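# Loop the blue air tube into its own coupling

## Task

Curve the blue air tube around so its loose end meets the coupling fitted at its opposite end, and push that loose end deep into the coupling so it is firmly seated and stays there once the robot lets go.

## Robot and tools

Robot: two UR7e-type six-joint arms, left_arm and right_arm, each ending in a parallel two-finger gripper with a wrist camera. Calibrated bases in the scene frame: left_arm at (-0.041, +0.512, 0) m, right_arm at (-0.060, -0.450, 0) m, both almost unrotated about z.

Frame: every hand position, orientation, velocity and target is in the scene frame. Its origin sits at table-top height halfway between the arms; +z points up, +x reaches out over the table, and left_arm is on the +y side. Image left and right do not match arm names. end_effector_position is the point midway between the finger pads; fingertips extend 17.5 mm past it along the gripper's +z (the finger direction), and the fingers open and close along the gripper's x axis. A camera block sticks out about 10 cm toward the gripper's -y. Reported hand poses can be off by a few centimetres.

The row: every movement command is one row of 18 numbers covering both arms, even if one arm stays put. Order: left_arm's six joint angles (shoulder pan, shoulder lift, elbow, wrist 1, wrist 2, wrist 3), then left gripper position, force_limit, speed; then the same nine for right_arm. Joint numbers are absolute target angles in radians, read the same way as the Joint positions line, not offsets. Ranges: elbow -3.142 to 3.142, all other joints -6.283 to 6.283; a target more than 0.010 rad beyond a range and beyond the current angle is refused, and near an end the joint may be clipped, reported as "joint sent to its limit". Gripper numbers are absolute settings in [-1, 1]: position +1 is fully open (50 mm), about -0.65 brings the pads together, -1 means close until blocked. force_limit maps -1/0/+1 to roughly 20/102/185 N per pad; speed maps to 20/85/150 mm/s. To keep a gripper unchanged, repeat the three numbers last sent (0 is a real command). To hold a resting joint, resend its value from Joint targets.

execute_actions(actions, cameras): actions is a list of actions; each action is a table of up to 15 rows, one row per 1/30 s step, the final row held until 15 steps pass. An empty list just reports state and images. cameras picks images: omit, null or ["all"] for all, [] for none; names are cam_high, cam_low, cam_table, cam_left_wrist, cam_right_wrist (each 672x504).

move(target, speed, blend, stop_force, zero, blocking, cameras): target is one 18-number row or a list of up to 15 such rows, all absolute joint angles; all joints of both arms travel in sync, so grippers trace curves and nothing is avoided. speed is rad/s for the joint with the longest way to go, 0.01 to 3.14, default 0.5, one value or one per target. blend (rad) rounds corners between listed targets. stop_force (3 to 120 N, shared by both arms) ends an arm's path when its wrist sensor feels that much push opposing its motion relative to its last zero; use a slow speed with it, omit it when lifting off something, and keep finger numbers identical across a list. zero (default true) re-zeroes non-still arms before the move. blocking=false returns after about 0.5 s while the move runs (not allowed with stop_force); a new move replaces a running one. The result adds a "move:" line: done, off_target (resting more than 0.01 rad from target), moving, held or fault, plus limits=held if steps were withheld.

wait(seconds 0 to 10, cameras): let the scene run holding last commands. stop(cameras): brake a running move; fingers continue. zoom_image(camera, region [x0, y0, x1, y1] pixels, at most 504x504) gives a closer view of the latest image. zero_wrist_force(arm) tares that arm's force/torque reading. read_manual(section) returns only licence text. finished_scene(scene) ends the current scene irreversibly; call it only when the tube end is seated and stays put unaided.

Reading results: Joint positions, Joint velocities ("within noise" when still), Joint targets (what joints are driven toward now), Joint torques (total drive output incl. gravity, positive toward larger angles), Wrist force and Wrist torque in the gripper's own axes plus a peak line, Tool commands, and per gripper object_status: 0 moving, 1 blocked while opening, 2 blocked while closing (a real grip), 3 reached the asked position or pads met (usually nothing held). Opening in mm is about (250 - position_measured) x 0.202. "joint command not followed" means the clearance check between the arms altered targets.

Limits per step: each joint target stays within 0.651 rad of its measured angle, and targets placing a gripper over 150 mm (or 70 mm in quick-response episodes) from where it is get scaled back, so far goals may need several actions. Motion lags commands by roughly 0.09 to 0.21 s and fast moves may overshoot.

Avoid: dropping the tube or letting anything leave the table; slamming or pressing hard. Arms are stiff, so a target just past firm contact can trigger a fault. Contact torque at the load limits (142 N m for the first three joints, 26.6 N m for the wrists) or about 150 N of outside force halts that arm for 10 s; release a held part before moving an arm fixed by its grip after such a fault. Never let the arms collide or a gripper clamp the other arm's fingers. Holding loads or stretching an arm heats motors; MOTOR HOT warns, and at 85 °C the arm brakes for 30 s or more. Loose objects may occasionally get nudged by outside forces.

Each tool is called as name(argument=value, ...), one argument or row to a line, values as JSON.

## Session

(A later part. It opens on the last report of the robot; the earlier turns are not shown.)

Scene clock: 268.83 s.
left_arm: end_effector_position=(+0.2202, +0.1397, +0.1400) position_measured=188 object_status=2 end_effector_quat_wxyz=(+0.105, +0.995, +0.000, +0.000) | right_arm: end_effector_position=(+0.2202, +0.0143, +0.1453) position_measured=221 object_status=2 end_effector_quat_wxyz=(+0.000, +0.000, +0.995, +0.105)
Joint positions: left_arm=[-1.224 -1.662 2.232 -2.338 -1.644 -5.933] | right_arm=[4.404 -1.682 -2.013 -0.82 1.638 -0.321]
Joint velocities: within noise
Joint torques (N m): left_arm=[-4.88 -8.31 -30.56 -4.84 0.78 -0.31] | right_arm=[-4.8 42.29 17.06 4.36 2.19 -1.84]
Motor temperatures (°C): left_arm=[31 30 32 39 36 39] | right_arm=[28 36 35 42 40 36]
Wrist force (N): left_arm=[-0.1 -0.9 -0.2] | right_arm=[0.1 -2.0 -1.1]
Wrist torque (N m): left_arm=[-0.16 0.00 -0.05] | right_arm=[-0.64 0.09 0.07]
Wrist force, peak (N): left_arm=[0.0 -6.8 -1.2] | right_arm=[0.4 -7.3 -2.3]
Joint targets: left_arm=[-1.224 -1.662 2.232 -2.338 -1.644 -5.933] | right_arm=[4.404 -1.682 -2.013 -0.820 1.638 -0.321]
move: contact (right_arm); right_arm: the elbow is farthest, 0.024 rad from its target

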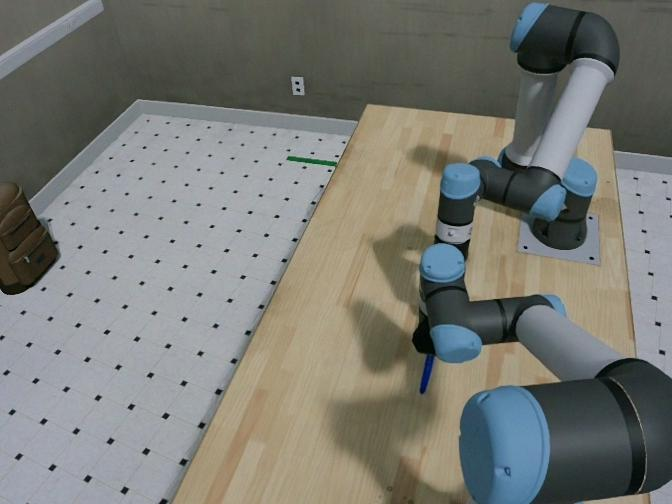

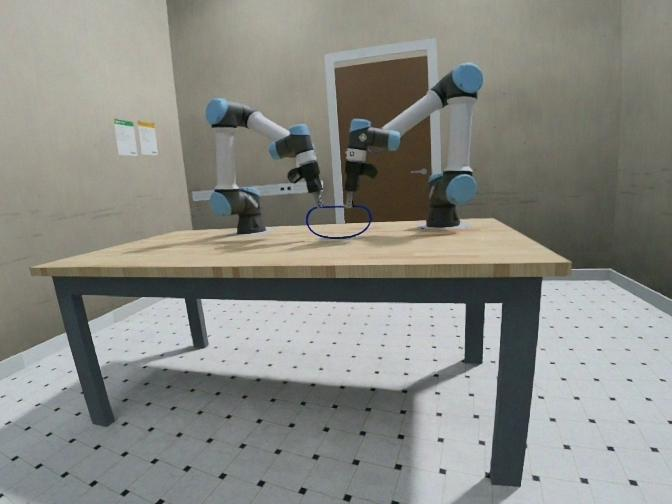

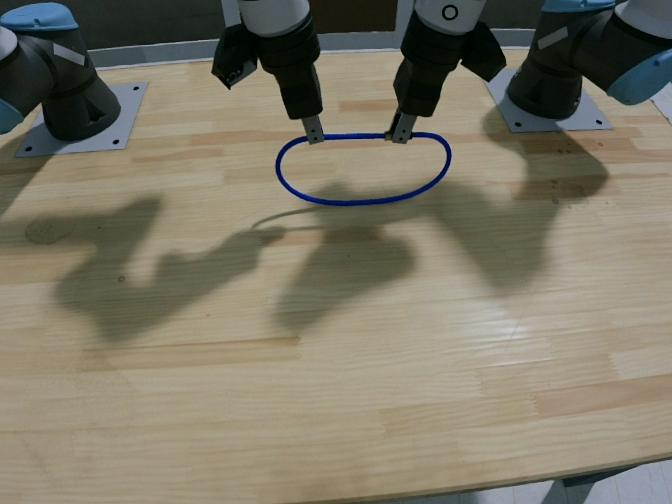

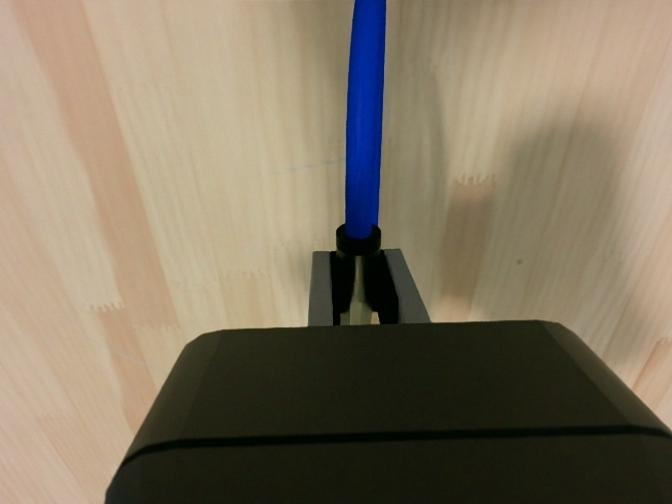

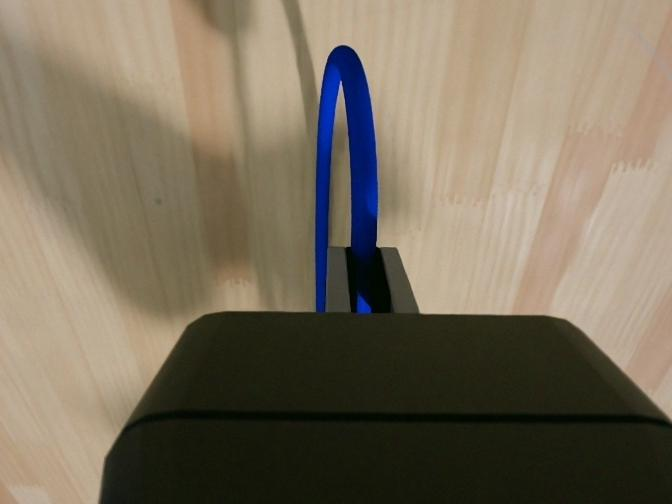

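move(
  target=[-1.2237,-1.6616,2.2321,-2.3380,-1.6436,-5.9332,-1,0,-1,4.4216,-1.7312,-1.9555,-0.8258,1.6344,-0.3045,-1,0,-1],
  speed=0.03,
  stop_force=15,
  cameras=["cam_low","cam_table"],
)

zoom_image(
  camera="cam_table",
  region=[270, 90, 450, 180],
)

Scene clock: 285.27 s.
left_arm: end_effector_position=(+0.2202, +0.1397, +0.1400) position_measured=188 object_status=2 end_effector_quat_wxyz=(+0.105, +0.995, +0.000, +0.000) | right_arm: end_effector_position=(+0.2202, +0.0159, +0.1453) position_measured=221 object_status=2 end_effector_quat_wxyz=(+0.000, +0.000, +0.995, +0.105)
Joint positions: left_arm=[-1.224 -1.662 2.232 -2.338 -1.644 -5.933] | right_arm=[4.405 -1.685 -2.009 -0.82 1.638 -0.32]
Joint velocities: within noise
Joint torques (N m): left_arm=[-5.71 -10.96 -29.05 -8.33 -2.99 0.27] | right_arm=[-1.56 42.61 22.31 7.64 3.3 -1.81]
Motor temperatures (°C): left_arm=[31 30 32 39 36 39] | right_arm=[28 36 35 42 40 36]
Wrist force (N): left_arm=[-0.1 -14.7 -2.7] | right_arm=[0.3 -15.4 -4.5]
Wrist torque (N m): left_arm=[-0.02 0.00 -0.04] | right_arm=[-0.44 0.07 0.07]
Wrist force, peak (N): left_arm=[0.2 -19.0 -3.6] | right_arm=[0.3 -19.3 -5.3]
Joint targets: left_arm=[-1.224 -1.662 2.232 -2.338 -1.644 -5.933] | right_arm=[4.405 -1.685 -2.009 -0.820 1.638 -0.320]
move: contact (right_arm); right_arm: the elbow is farthest, 0.054 rad from its target
Images, in order (width x height): cam_low 672x504, cam_table 672x504.

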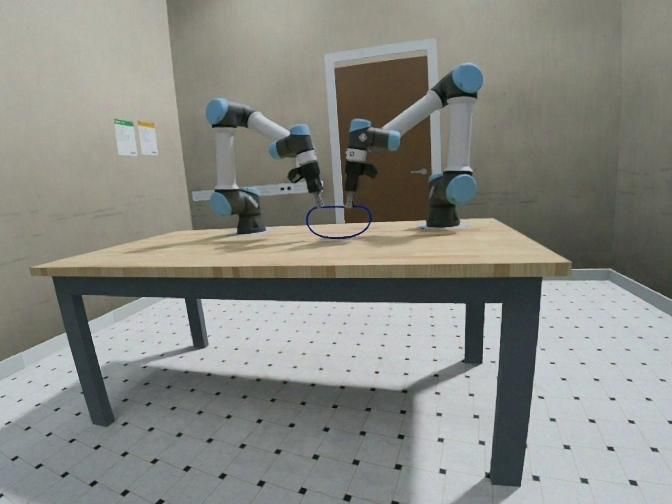

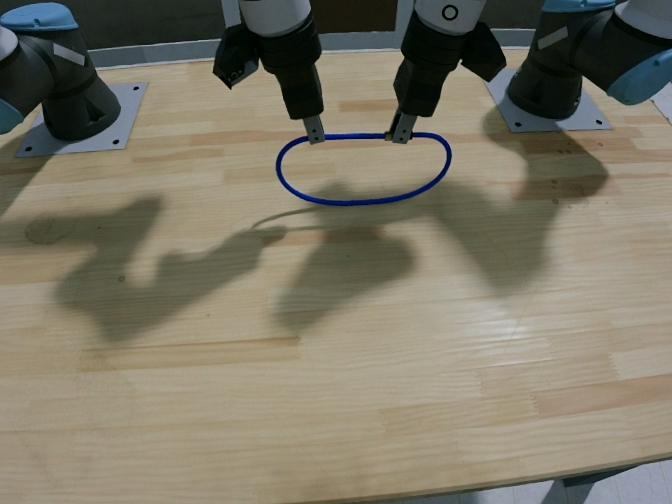

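Scaled by 2.800.

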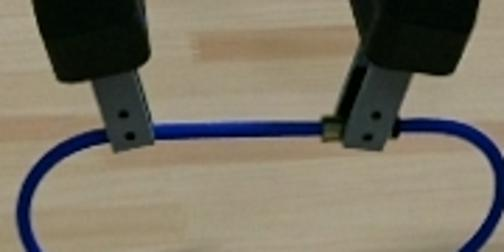

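move(
  target=[-1.2237,-1.6616,2.2321,-2.3380,-1.6436,-5.9332,-1,0,-1,4.4216,-1.7312,-1.9555,-0.8258,1.6344,-0.3045,-1,0,-1],
  speed=0.03,
  stop_force=15,
  cameras=["cam_low","cam_right_wrist","cam_table"],
)

zoom_image(
  camera="cam_table",
  region=[300, 100, 440, 170],
)

zoom_image(
  camera="cam_low",
  region=[300, 180, 380, 220],
)

Scene clock: 300.43 s.
left_arm: end_effector_position=(+0.2202, +0.1397, +0.1400) position_measured=188 object_status=2 end_effector_quat_wxyz=(+0.105, +0.995, +0.000, +0.000) | right_arm: end_effector_position=(+0.2202, +0.0174, +0.1454) position_measured=221 object_status=2 end_effector_quat_wxyz=(+0.000, +0.000, +0.995, +0.105)
Joint positions: left_arm=[-1.224 -1.662 2.232 -2.338 -1.644 -5.933] | right_arm=[4.406 -1.687 -2.006 -0.821 1.638 -0.319]
Joint velocities: within noise
Joint torques (N m): left_arm=[-4.23 -14.33 -28.76 -11.35 -2.46 1.07] | right_arm=[1.74 43.61 27.84 10.81 4.46 -1.83]
Motor temperatures (°C): left_arm=[31 30 32 39 36 39] | right_arm=[28 36 35 42 40 36]
Wrist force (N): left_arm=[0.1 -27.6 -5.2] | right_arm=[0.4 -28.2 -7.7]
Wrist torque (N m): left_arm=[0.17 -0.02 -0.04] | right_arm=[-0.26 0.06 0.07]
Wrist force, peak (N): left_arm=[-0.1 -32.0 -5.8] | right_arm=[0.1 -32.0 -8.4]
Joint targets: left_arm=[-1.224 -1.662 2.232 -2.338 -1.644 -5.933] | right_arm=[4.406 -1.687 -2.006 -0.821 1.638 -0.319]
move: contact (right_arm); right_arm: the elbow is farthest, 0.050 rad from its target
Images, in order (width x height): cam_low 672x504, cam_table 672x504, cam_right_wrist 672x504.

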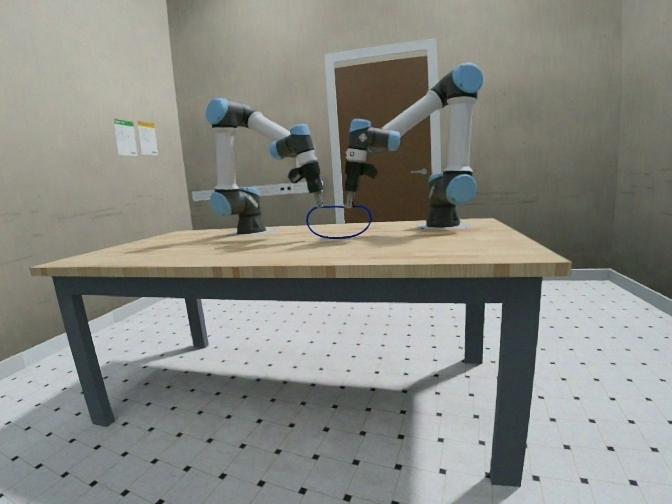

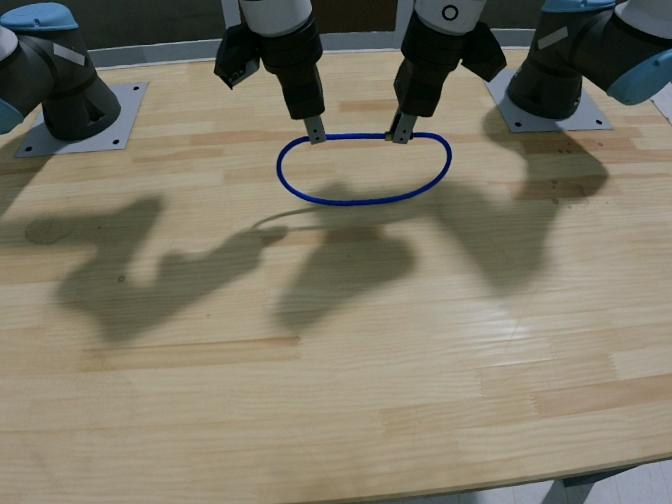

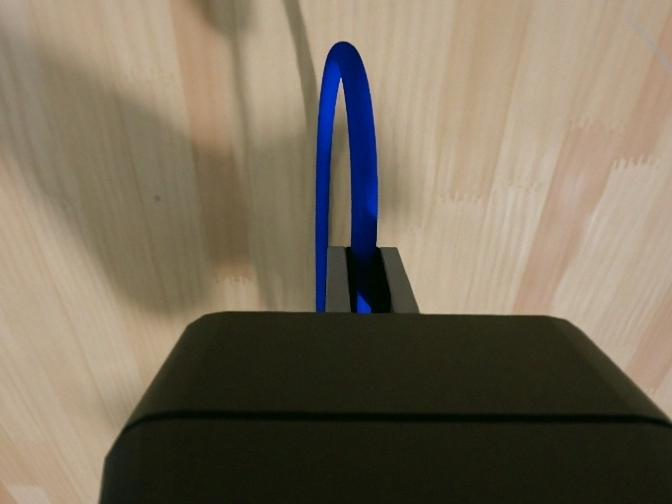

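Scaled by 3.600.

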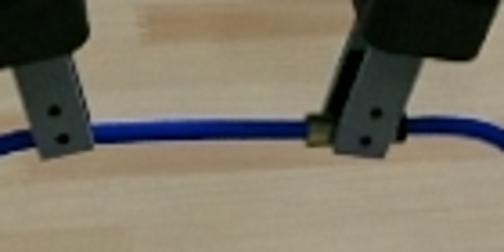

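Scaled by 6.300.

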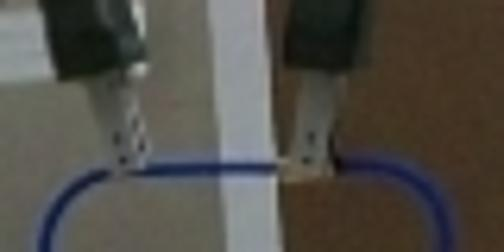

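move(
  target=[-1.2237,-1.6616,2.2321,-2.3380,-1.6436,-5.9332,-1,0,-1,4.4045,-1.6838,-2.0105,-0.8203,1.638,-0.3205,-1,0,-1],
  speed=0.05,
  cameras=[],
)

move(
  target=[-1.2237,-1.6616,2.2321,-2.3380,-1.6436,-5.9332,1,0,-1,4.4045,-1.6838,-2.0105,-0.8203,1.638,-0.3205,-1,0,-1],
  cameras=["cam_table","cam_low"],
)

move(
  target=[-1.2040,-1.8175,2.0825,-2.0311,-1.6475,-5.9140,1,0,-1,4.4045,-1.6838,-2.0105,-0.8203,1.638,-0.3205,-1,0,-1],
  speed=0.2,
  cameras=["cam_table","cam_low"],
)

move(
  target=[-1.2040,-1.8175,2.0825,-2.0311,-1.6475,-5.9140,1,0,-1,4.4061,-1.9045,-2.1398,-0.4693,1.6375,-0.3197,-1,0,-1],
  speed=0.1,
  stop_force=20,
)

Scene clock: 326.73 s.
left_arm: end_effector_position=(+0.2202, +0.1397, +0.1400) position_measured=188 object_status=2 end_effector_quat_wxyz=(+0.105, +0.995, +0.000, +0.000) | right_arm: end_effector_position=(+0.2204, +0.0151, +0.1450) position_measured=221 object_status=2 end_effector_quat_wxyz=(+0.000, +0.000, +0.995, +0.104)
Joint positions: left_arm=[-1.224 -1.662 2.232 -2.338 -1.644 -5.933] | right_arm=[4.405 -1.684 -2.01 -0.82 1.638 -0.32]
Joint velocities: within noise
Joint torques (N m): left_arm=[-4.76 -16.45 -29.22 -5.91 -2.15 1.66] | right_arm=[-2.98 42.6 19.45 6.17 2.66 -1.85]
Motor temperatures (°C): left_arm=[31 30 32 39 36 39] | right_arm=[28 36 35 42 40 36]
Wrist force (N): left_arm=[-0.3 -7.7 -1.6] | right_arm=[0.4 -8.8 -2.8]
Wrist torque (N m): left_arm=[-0.08 0.03 -0.05] | right_arm=[-0.57 0.05 0.07]
Wrist force, peak (N): left_arm=[-0.1 -28.1 -5.0] | right_arm=[0.4 -28.6 -7.6]
Joint targets: left_arm=[-1.224 -1.662 2.232 -2.338 -1.644 -5.933] | right_arm=[4.404 -1.684 -2.010 -0.820 1.638 -0.321]
move: done
No camera images: "cameras" was empty.

Scene clock: 328.87 s.
left_arm: end_effector_position=(+0.2202, +0.1397, +0.1400) position_measured=3 object_status=3 end_effector_quat_wxyz=(+0.105, +0.995, +0.000, +0.000) | right_arm: end_effector_position=(+0.2204, +0.0150, +0.1450) position_measured=221 object_status=2 end_effector_quat_wxyz=(+0.000, +0.000, +0.995, +0.104)
Joint positions: left_arm=[-1.224 -1.662 2.232 -2.338 -1.644 -5.933] | right_arm=[4.405 -1.684 -2.011 -0.82 1.638 -0.321]
Joint velocities: within noise
Joint torques (N m): left_arm=[-3.51 -16.72 -29.21 -2.02 1.57 1.73] | right_arm=[-4.39 36.6 16.32 2.05 -1.83 -1.81]
Motor temperatures (°C): left_arm=[31 30 32 39 36 39] | right_arm=[28 36 35 42 40 36]
Wrist force (N): left_arm=[-0.7 -0.3 0.1] | right_arm=[0.6 -1.4 -1.2]
Wrist torque (N m): left_arm=[-0.03 0.12 -0.08] | right_arm=[-0.90 0.06 0.06]
Wrist force, peak (N): left_arm=[0.1 -7.6 -1.7] | right_arm=[0.1 -8.6 -2.6]
Joint targets: left_arm=[-1.224 -1.662 2.232 -2.338 -1.644 -5.933] | right_arm=[4.404 -1.684 -2.010 -0.820 1.638 -0.321]
move: done
Images, in order (width x height): cam_low 672x504, cam_table 672x504.

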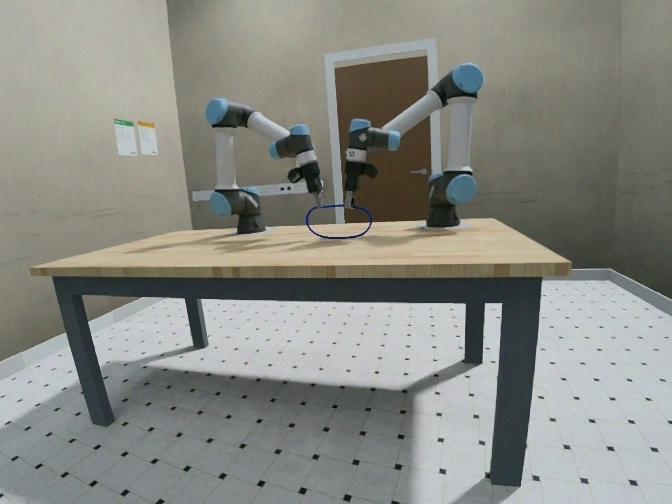

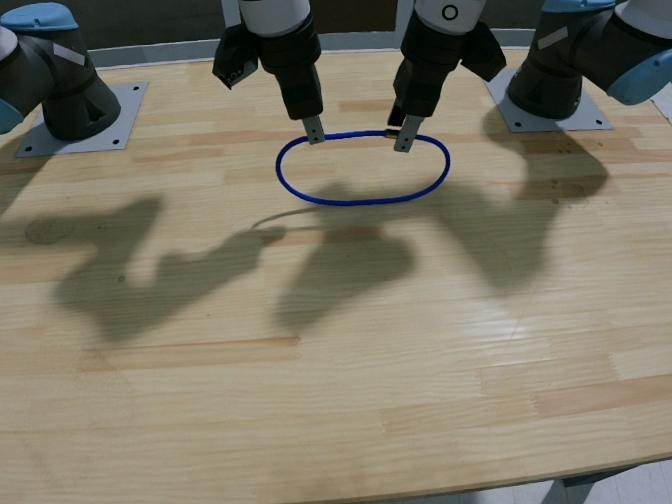

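Scene clock: 330.87 s.
left_arm: end_effector_position=(+0.2202, +0.1605, +0.2378) position_measured=3 object_status=3 end_effector_quat_wxyz=(+0.105, +0.995, +0.000, +0.000) | right_arm: end_effector_position=(+0.2204, +0.0150, +0.1450) position_measured=221 object_status=2 end_effector_quat_wxyz=(+0.000, +0.000, +0.995, +0.104)
Joint positions: left_arm=[-1.204 -1.817 2.083 -2.031 -1.647 -5.914] | right_arm=[4.405 -1.684 -2.011 -0.82 1.638 -0.321]
Joint velocities: within noise
Joint torques (N m): left_arm=[10.77 -21.39 -35.42 -1.59 -1.81 2.66] | right_arm=[-4.08 31.15 16.67 2.63 -1.73 -1.57]
Motor temperatures (°C): left_arm=[31 30 32 39 36 39] | right_arm=[28 36 35 42 40 36]
Wrist force (N): left_arm=[-0.7 -0.2 -0.1] | right_arm=[0.7 -1.4 -1.2]
Wrist torque (N m): left_arm=[-0.01 0.15 -0.08] | right_arm=[-0.90 0.03 0.06]
Wrist force, peak (N): left_arm=[-0.5 -0.3 -0.9] | right_arm=[0.7 -1.8 -1.4]
Joint targets: left_arm=[-1.204 -1.818 2.083 -2.031 -1.648 -5.914] | right_arm=[4.404 -1.684 -2.010 -0.820 1.638 -0.321]
move: done
Images, in order (width x height): cam_low 672x504, cam_table 672x504.

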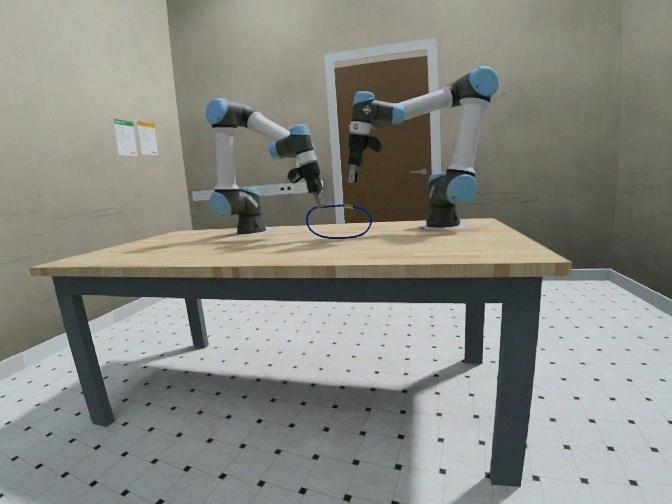

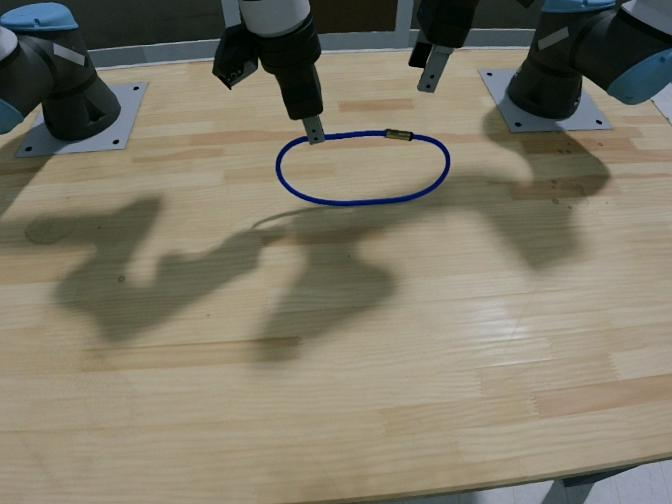

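Scene clock: 335.27 s.
left_arm: end_effector_position=(+0.2202, +0.1606, +0.2378) position_measured=3 object_status=3 end_effector_quat_wxyz=(+0.105, +0.995, +0.000, +0.000) | right_arm: end_effector_position=(+0.2200, +0.0161, +0.0224) position_measured=221 object_status=2 end_effector_quat_wxyz=(+0.000, +0.000, +0.995, +0.105)
Joint positions: left_arm=[-1.204 -1.818 2.082 -2.031 -1.648 -5.914] | right_arm=[4.406 -1.905 -2.14 -0.469 1.637 -0.32]
Joint velocities: within noise
Joint torques (N m): left_arm=[11.31 -21.38 -26.69 -2.61 -1.43 2.48] | right_arm=[6.8 20.6 11.59 4.68 -1.67 1.66]
Motor temperatures (°C): left_arm=[31 30 32 39 36 39] | right_arm=[28 36 35 42 40 36]
Wrist force (N): left_arm=[-0.5 -0.2 0.1] | right_arm=[0.2 -2.1 0.4]
Wrist torque (N m): left_arm=[-0.01 0.11 -0.08] | right_arm=[-0.72 0.02 0.09]
Wrist force, peak (N): left_arm=[-0.8 -0.3 -0.4] | right_arm=[1.9 -1.7 -6.0]
Joint targets: left_arm=[-1.204 -1.818 2.083 -2.031 -1.648 -5.914] | right_arm=[4.406 -1.905 -2.140 -0.469 1.637 -0.320]
move: done

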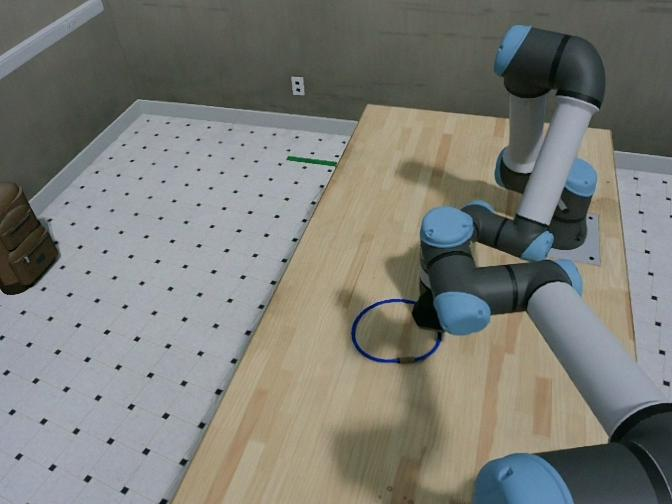

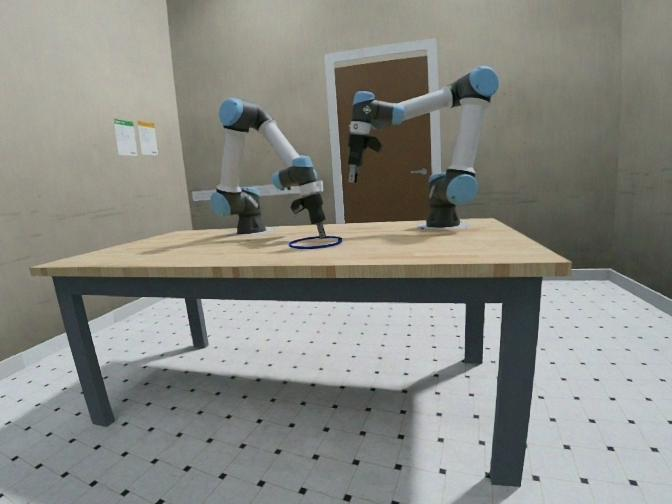

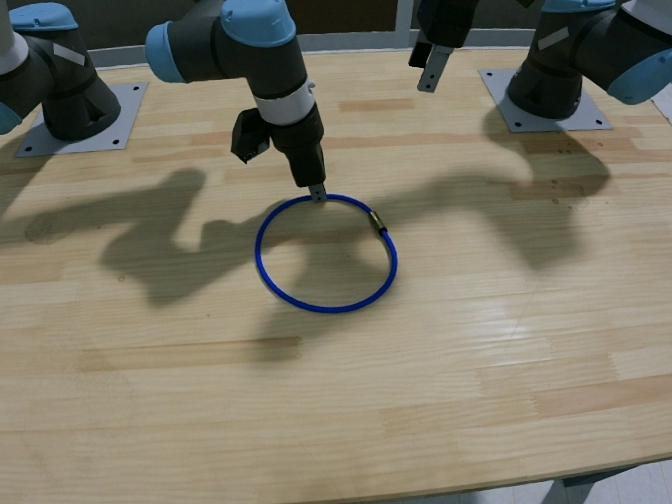

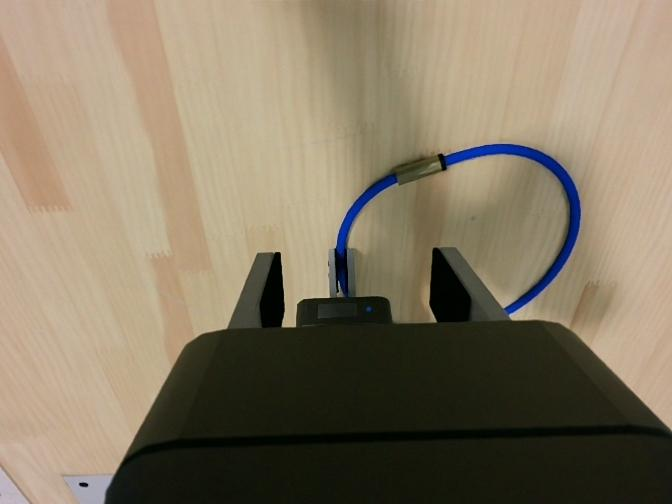

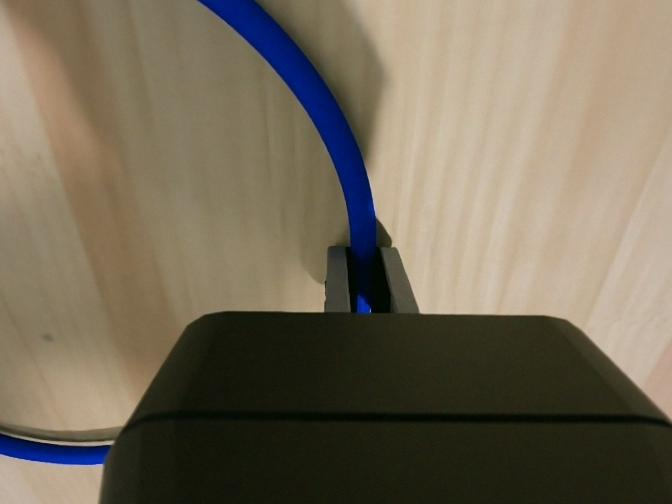

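move(
  target=[
    [-1.2040,-1.8175,2.0825,-2.0311,-1.6475,-5.9140,1,0,-1,4.4061,-1.9045,-2.1398,-0.4693,1.6375,-0.3197,1,0,-1],
    [-1.2040,-1.8175,2.0825,-2.0311,-1.6475,-5.9140,1,0,-1,4.3806,-1.6166,-2.0845,-0.8142,1.6426,-0.3447,1,0,-1],
  ],
  speed=0.2,
)

zoom_image(
  camera="cam_table",
  region=[230, 170, 430, 320],
)

Scene clock: 351.83 s.
left_arm: end_effector_position=(+0.2202, +0.1606, +0.2378) position_measured=3 object_status=3 end_effector_quat_wxyz=(+0.105, +0.995, +0.000, +0.000) | right_arm: end_effector_position=(+0.2200, -0.0196, +0.1449) position_measured=3 object_status=3 end_effector_quat_wxyz=(+0.000, +0.000, +0.995, +0.105)
Joint positions: left_arm=[-1.204 -1.818 2.082 -2.031 -1.648 -5.914] | right_arm=[4.381 -1.617 -2.085 -0.814 1.643 -0.345]
Joint velocities: within noise
Joint torques (N m): left_arm=[9.89 -21.77 -16.5 -4.12 -0.8 2.38] | right_arm=[-5.45 41.36 28.95 2.01 2.14 -1.89]
Motor temperatures (°C): left_arm=[31 30 32 39 36 39] | right_arm=[28 36 35 42 40 36]
Wrist force (N): left_arm=[-0.5 -0.2 -0.2] | right_arm=[0.4 -2.6 0.4]
Wrist torque (N m): left_arm=[0.00 0.12 -0.09] | right_arm=[-0.74 0.00 0.10]
Wrist force, peak (N): left_arm=[-0.9 -0.2 0.3] | right_arm=[0.3 -3.0 2.0]
Joint targets: left_arm=[-1.204 -1.818 2.083 -2.031 -1.648 -5.914] | right_arm=[4.381 -1.617 -2.084 -0.814 1.643 -0.345]
move: done

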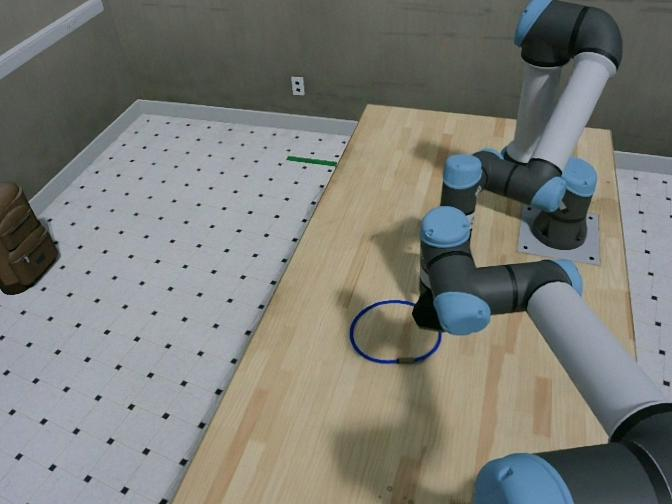

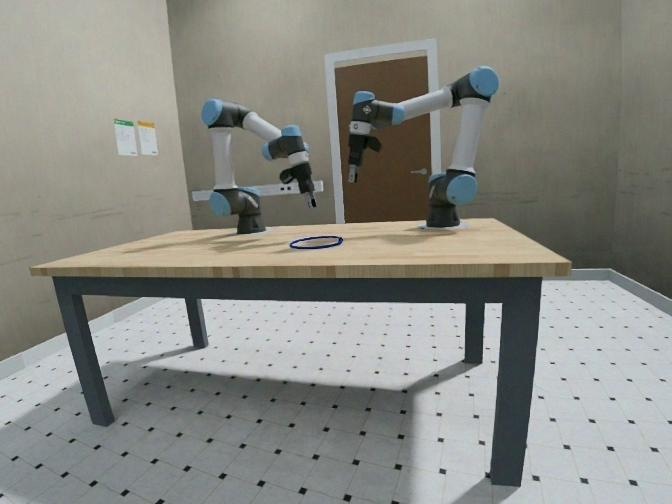

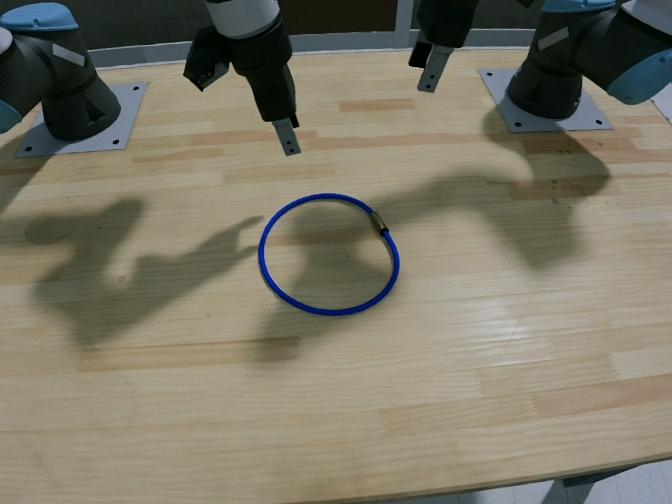

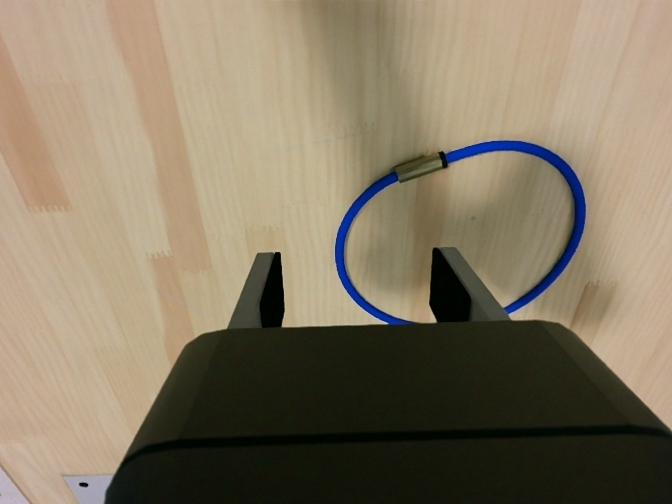

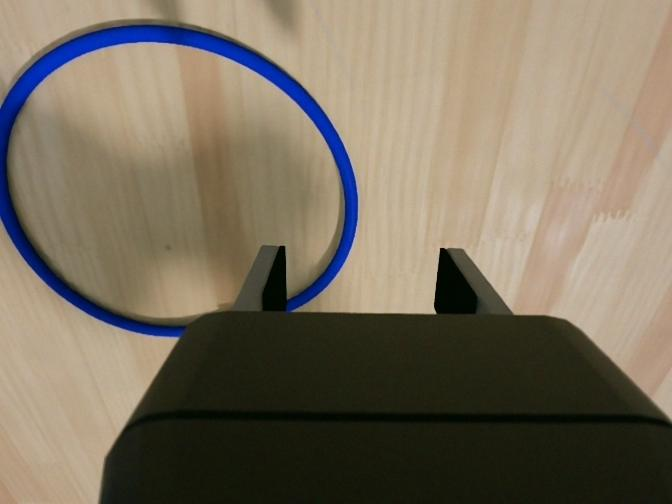

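Scaled by 2.520.

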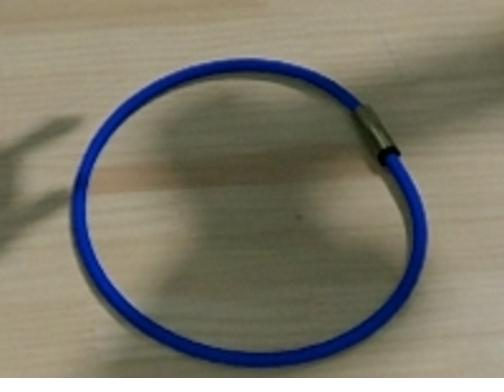

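finished_scene(
  scene=2,
)

The scene is finished: the task was done.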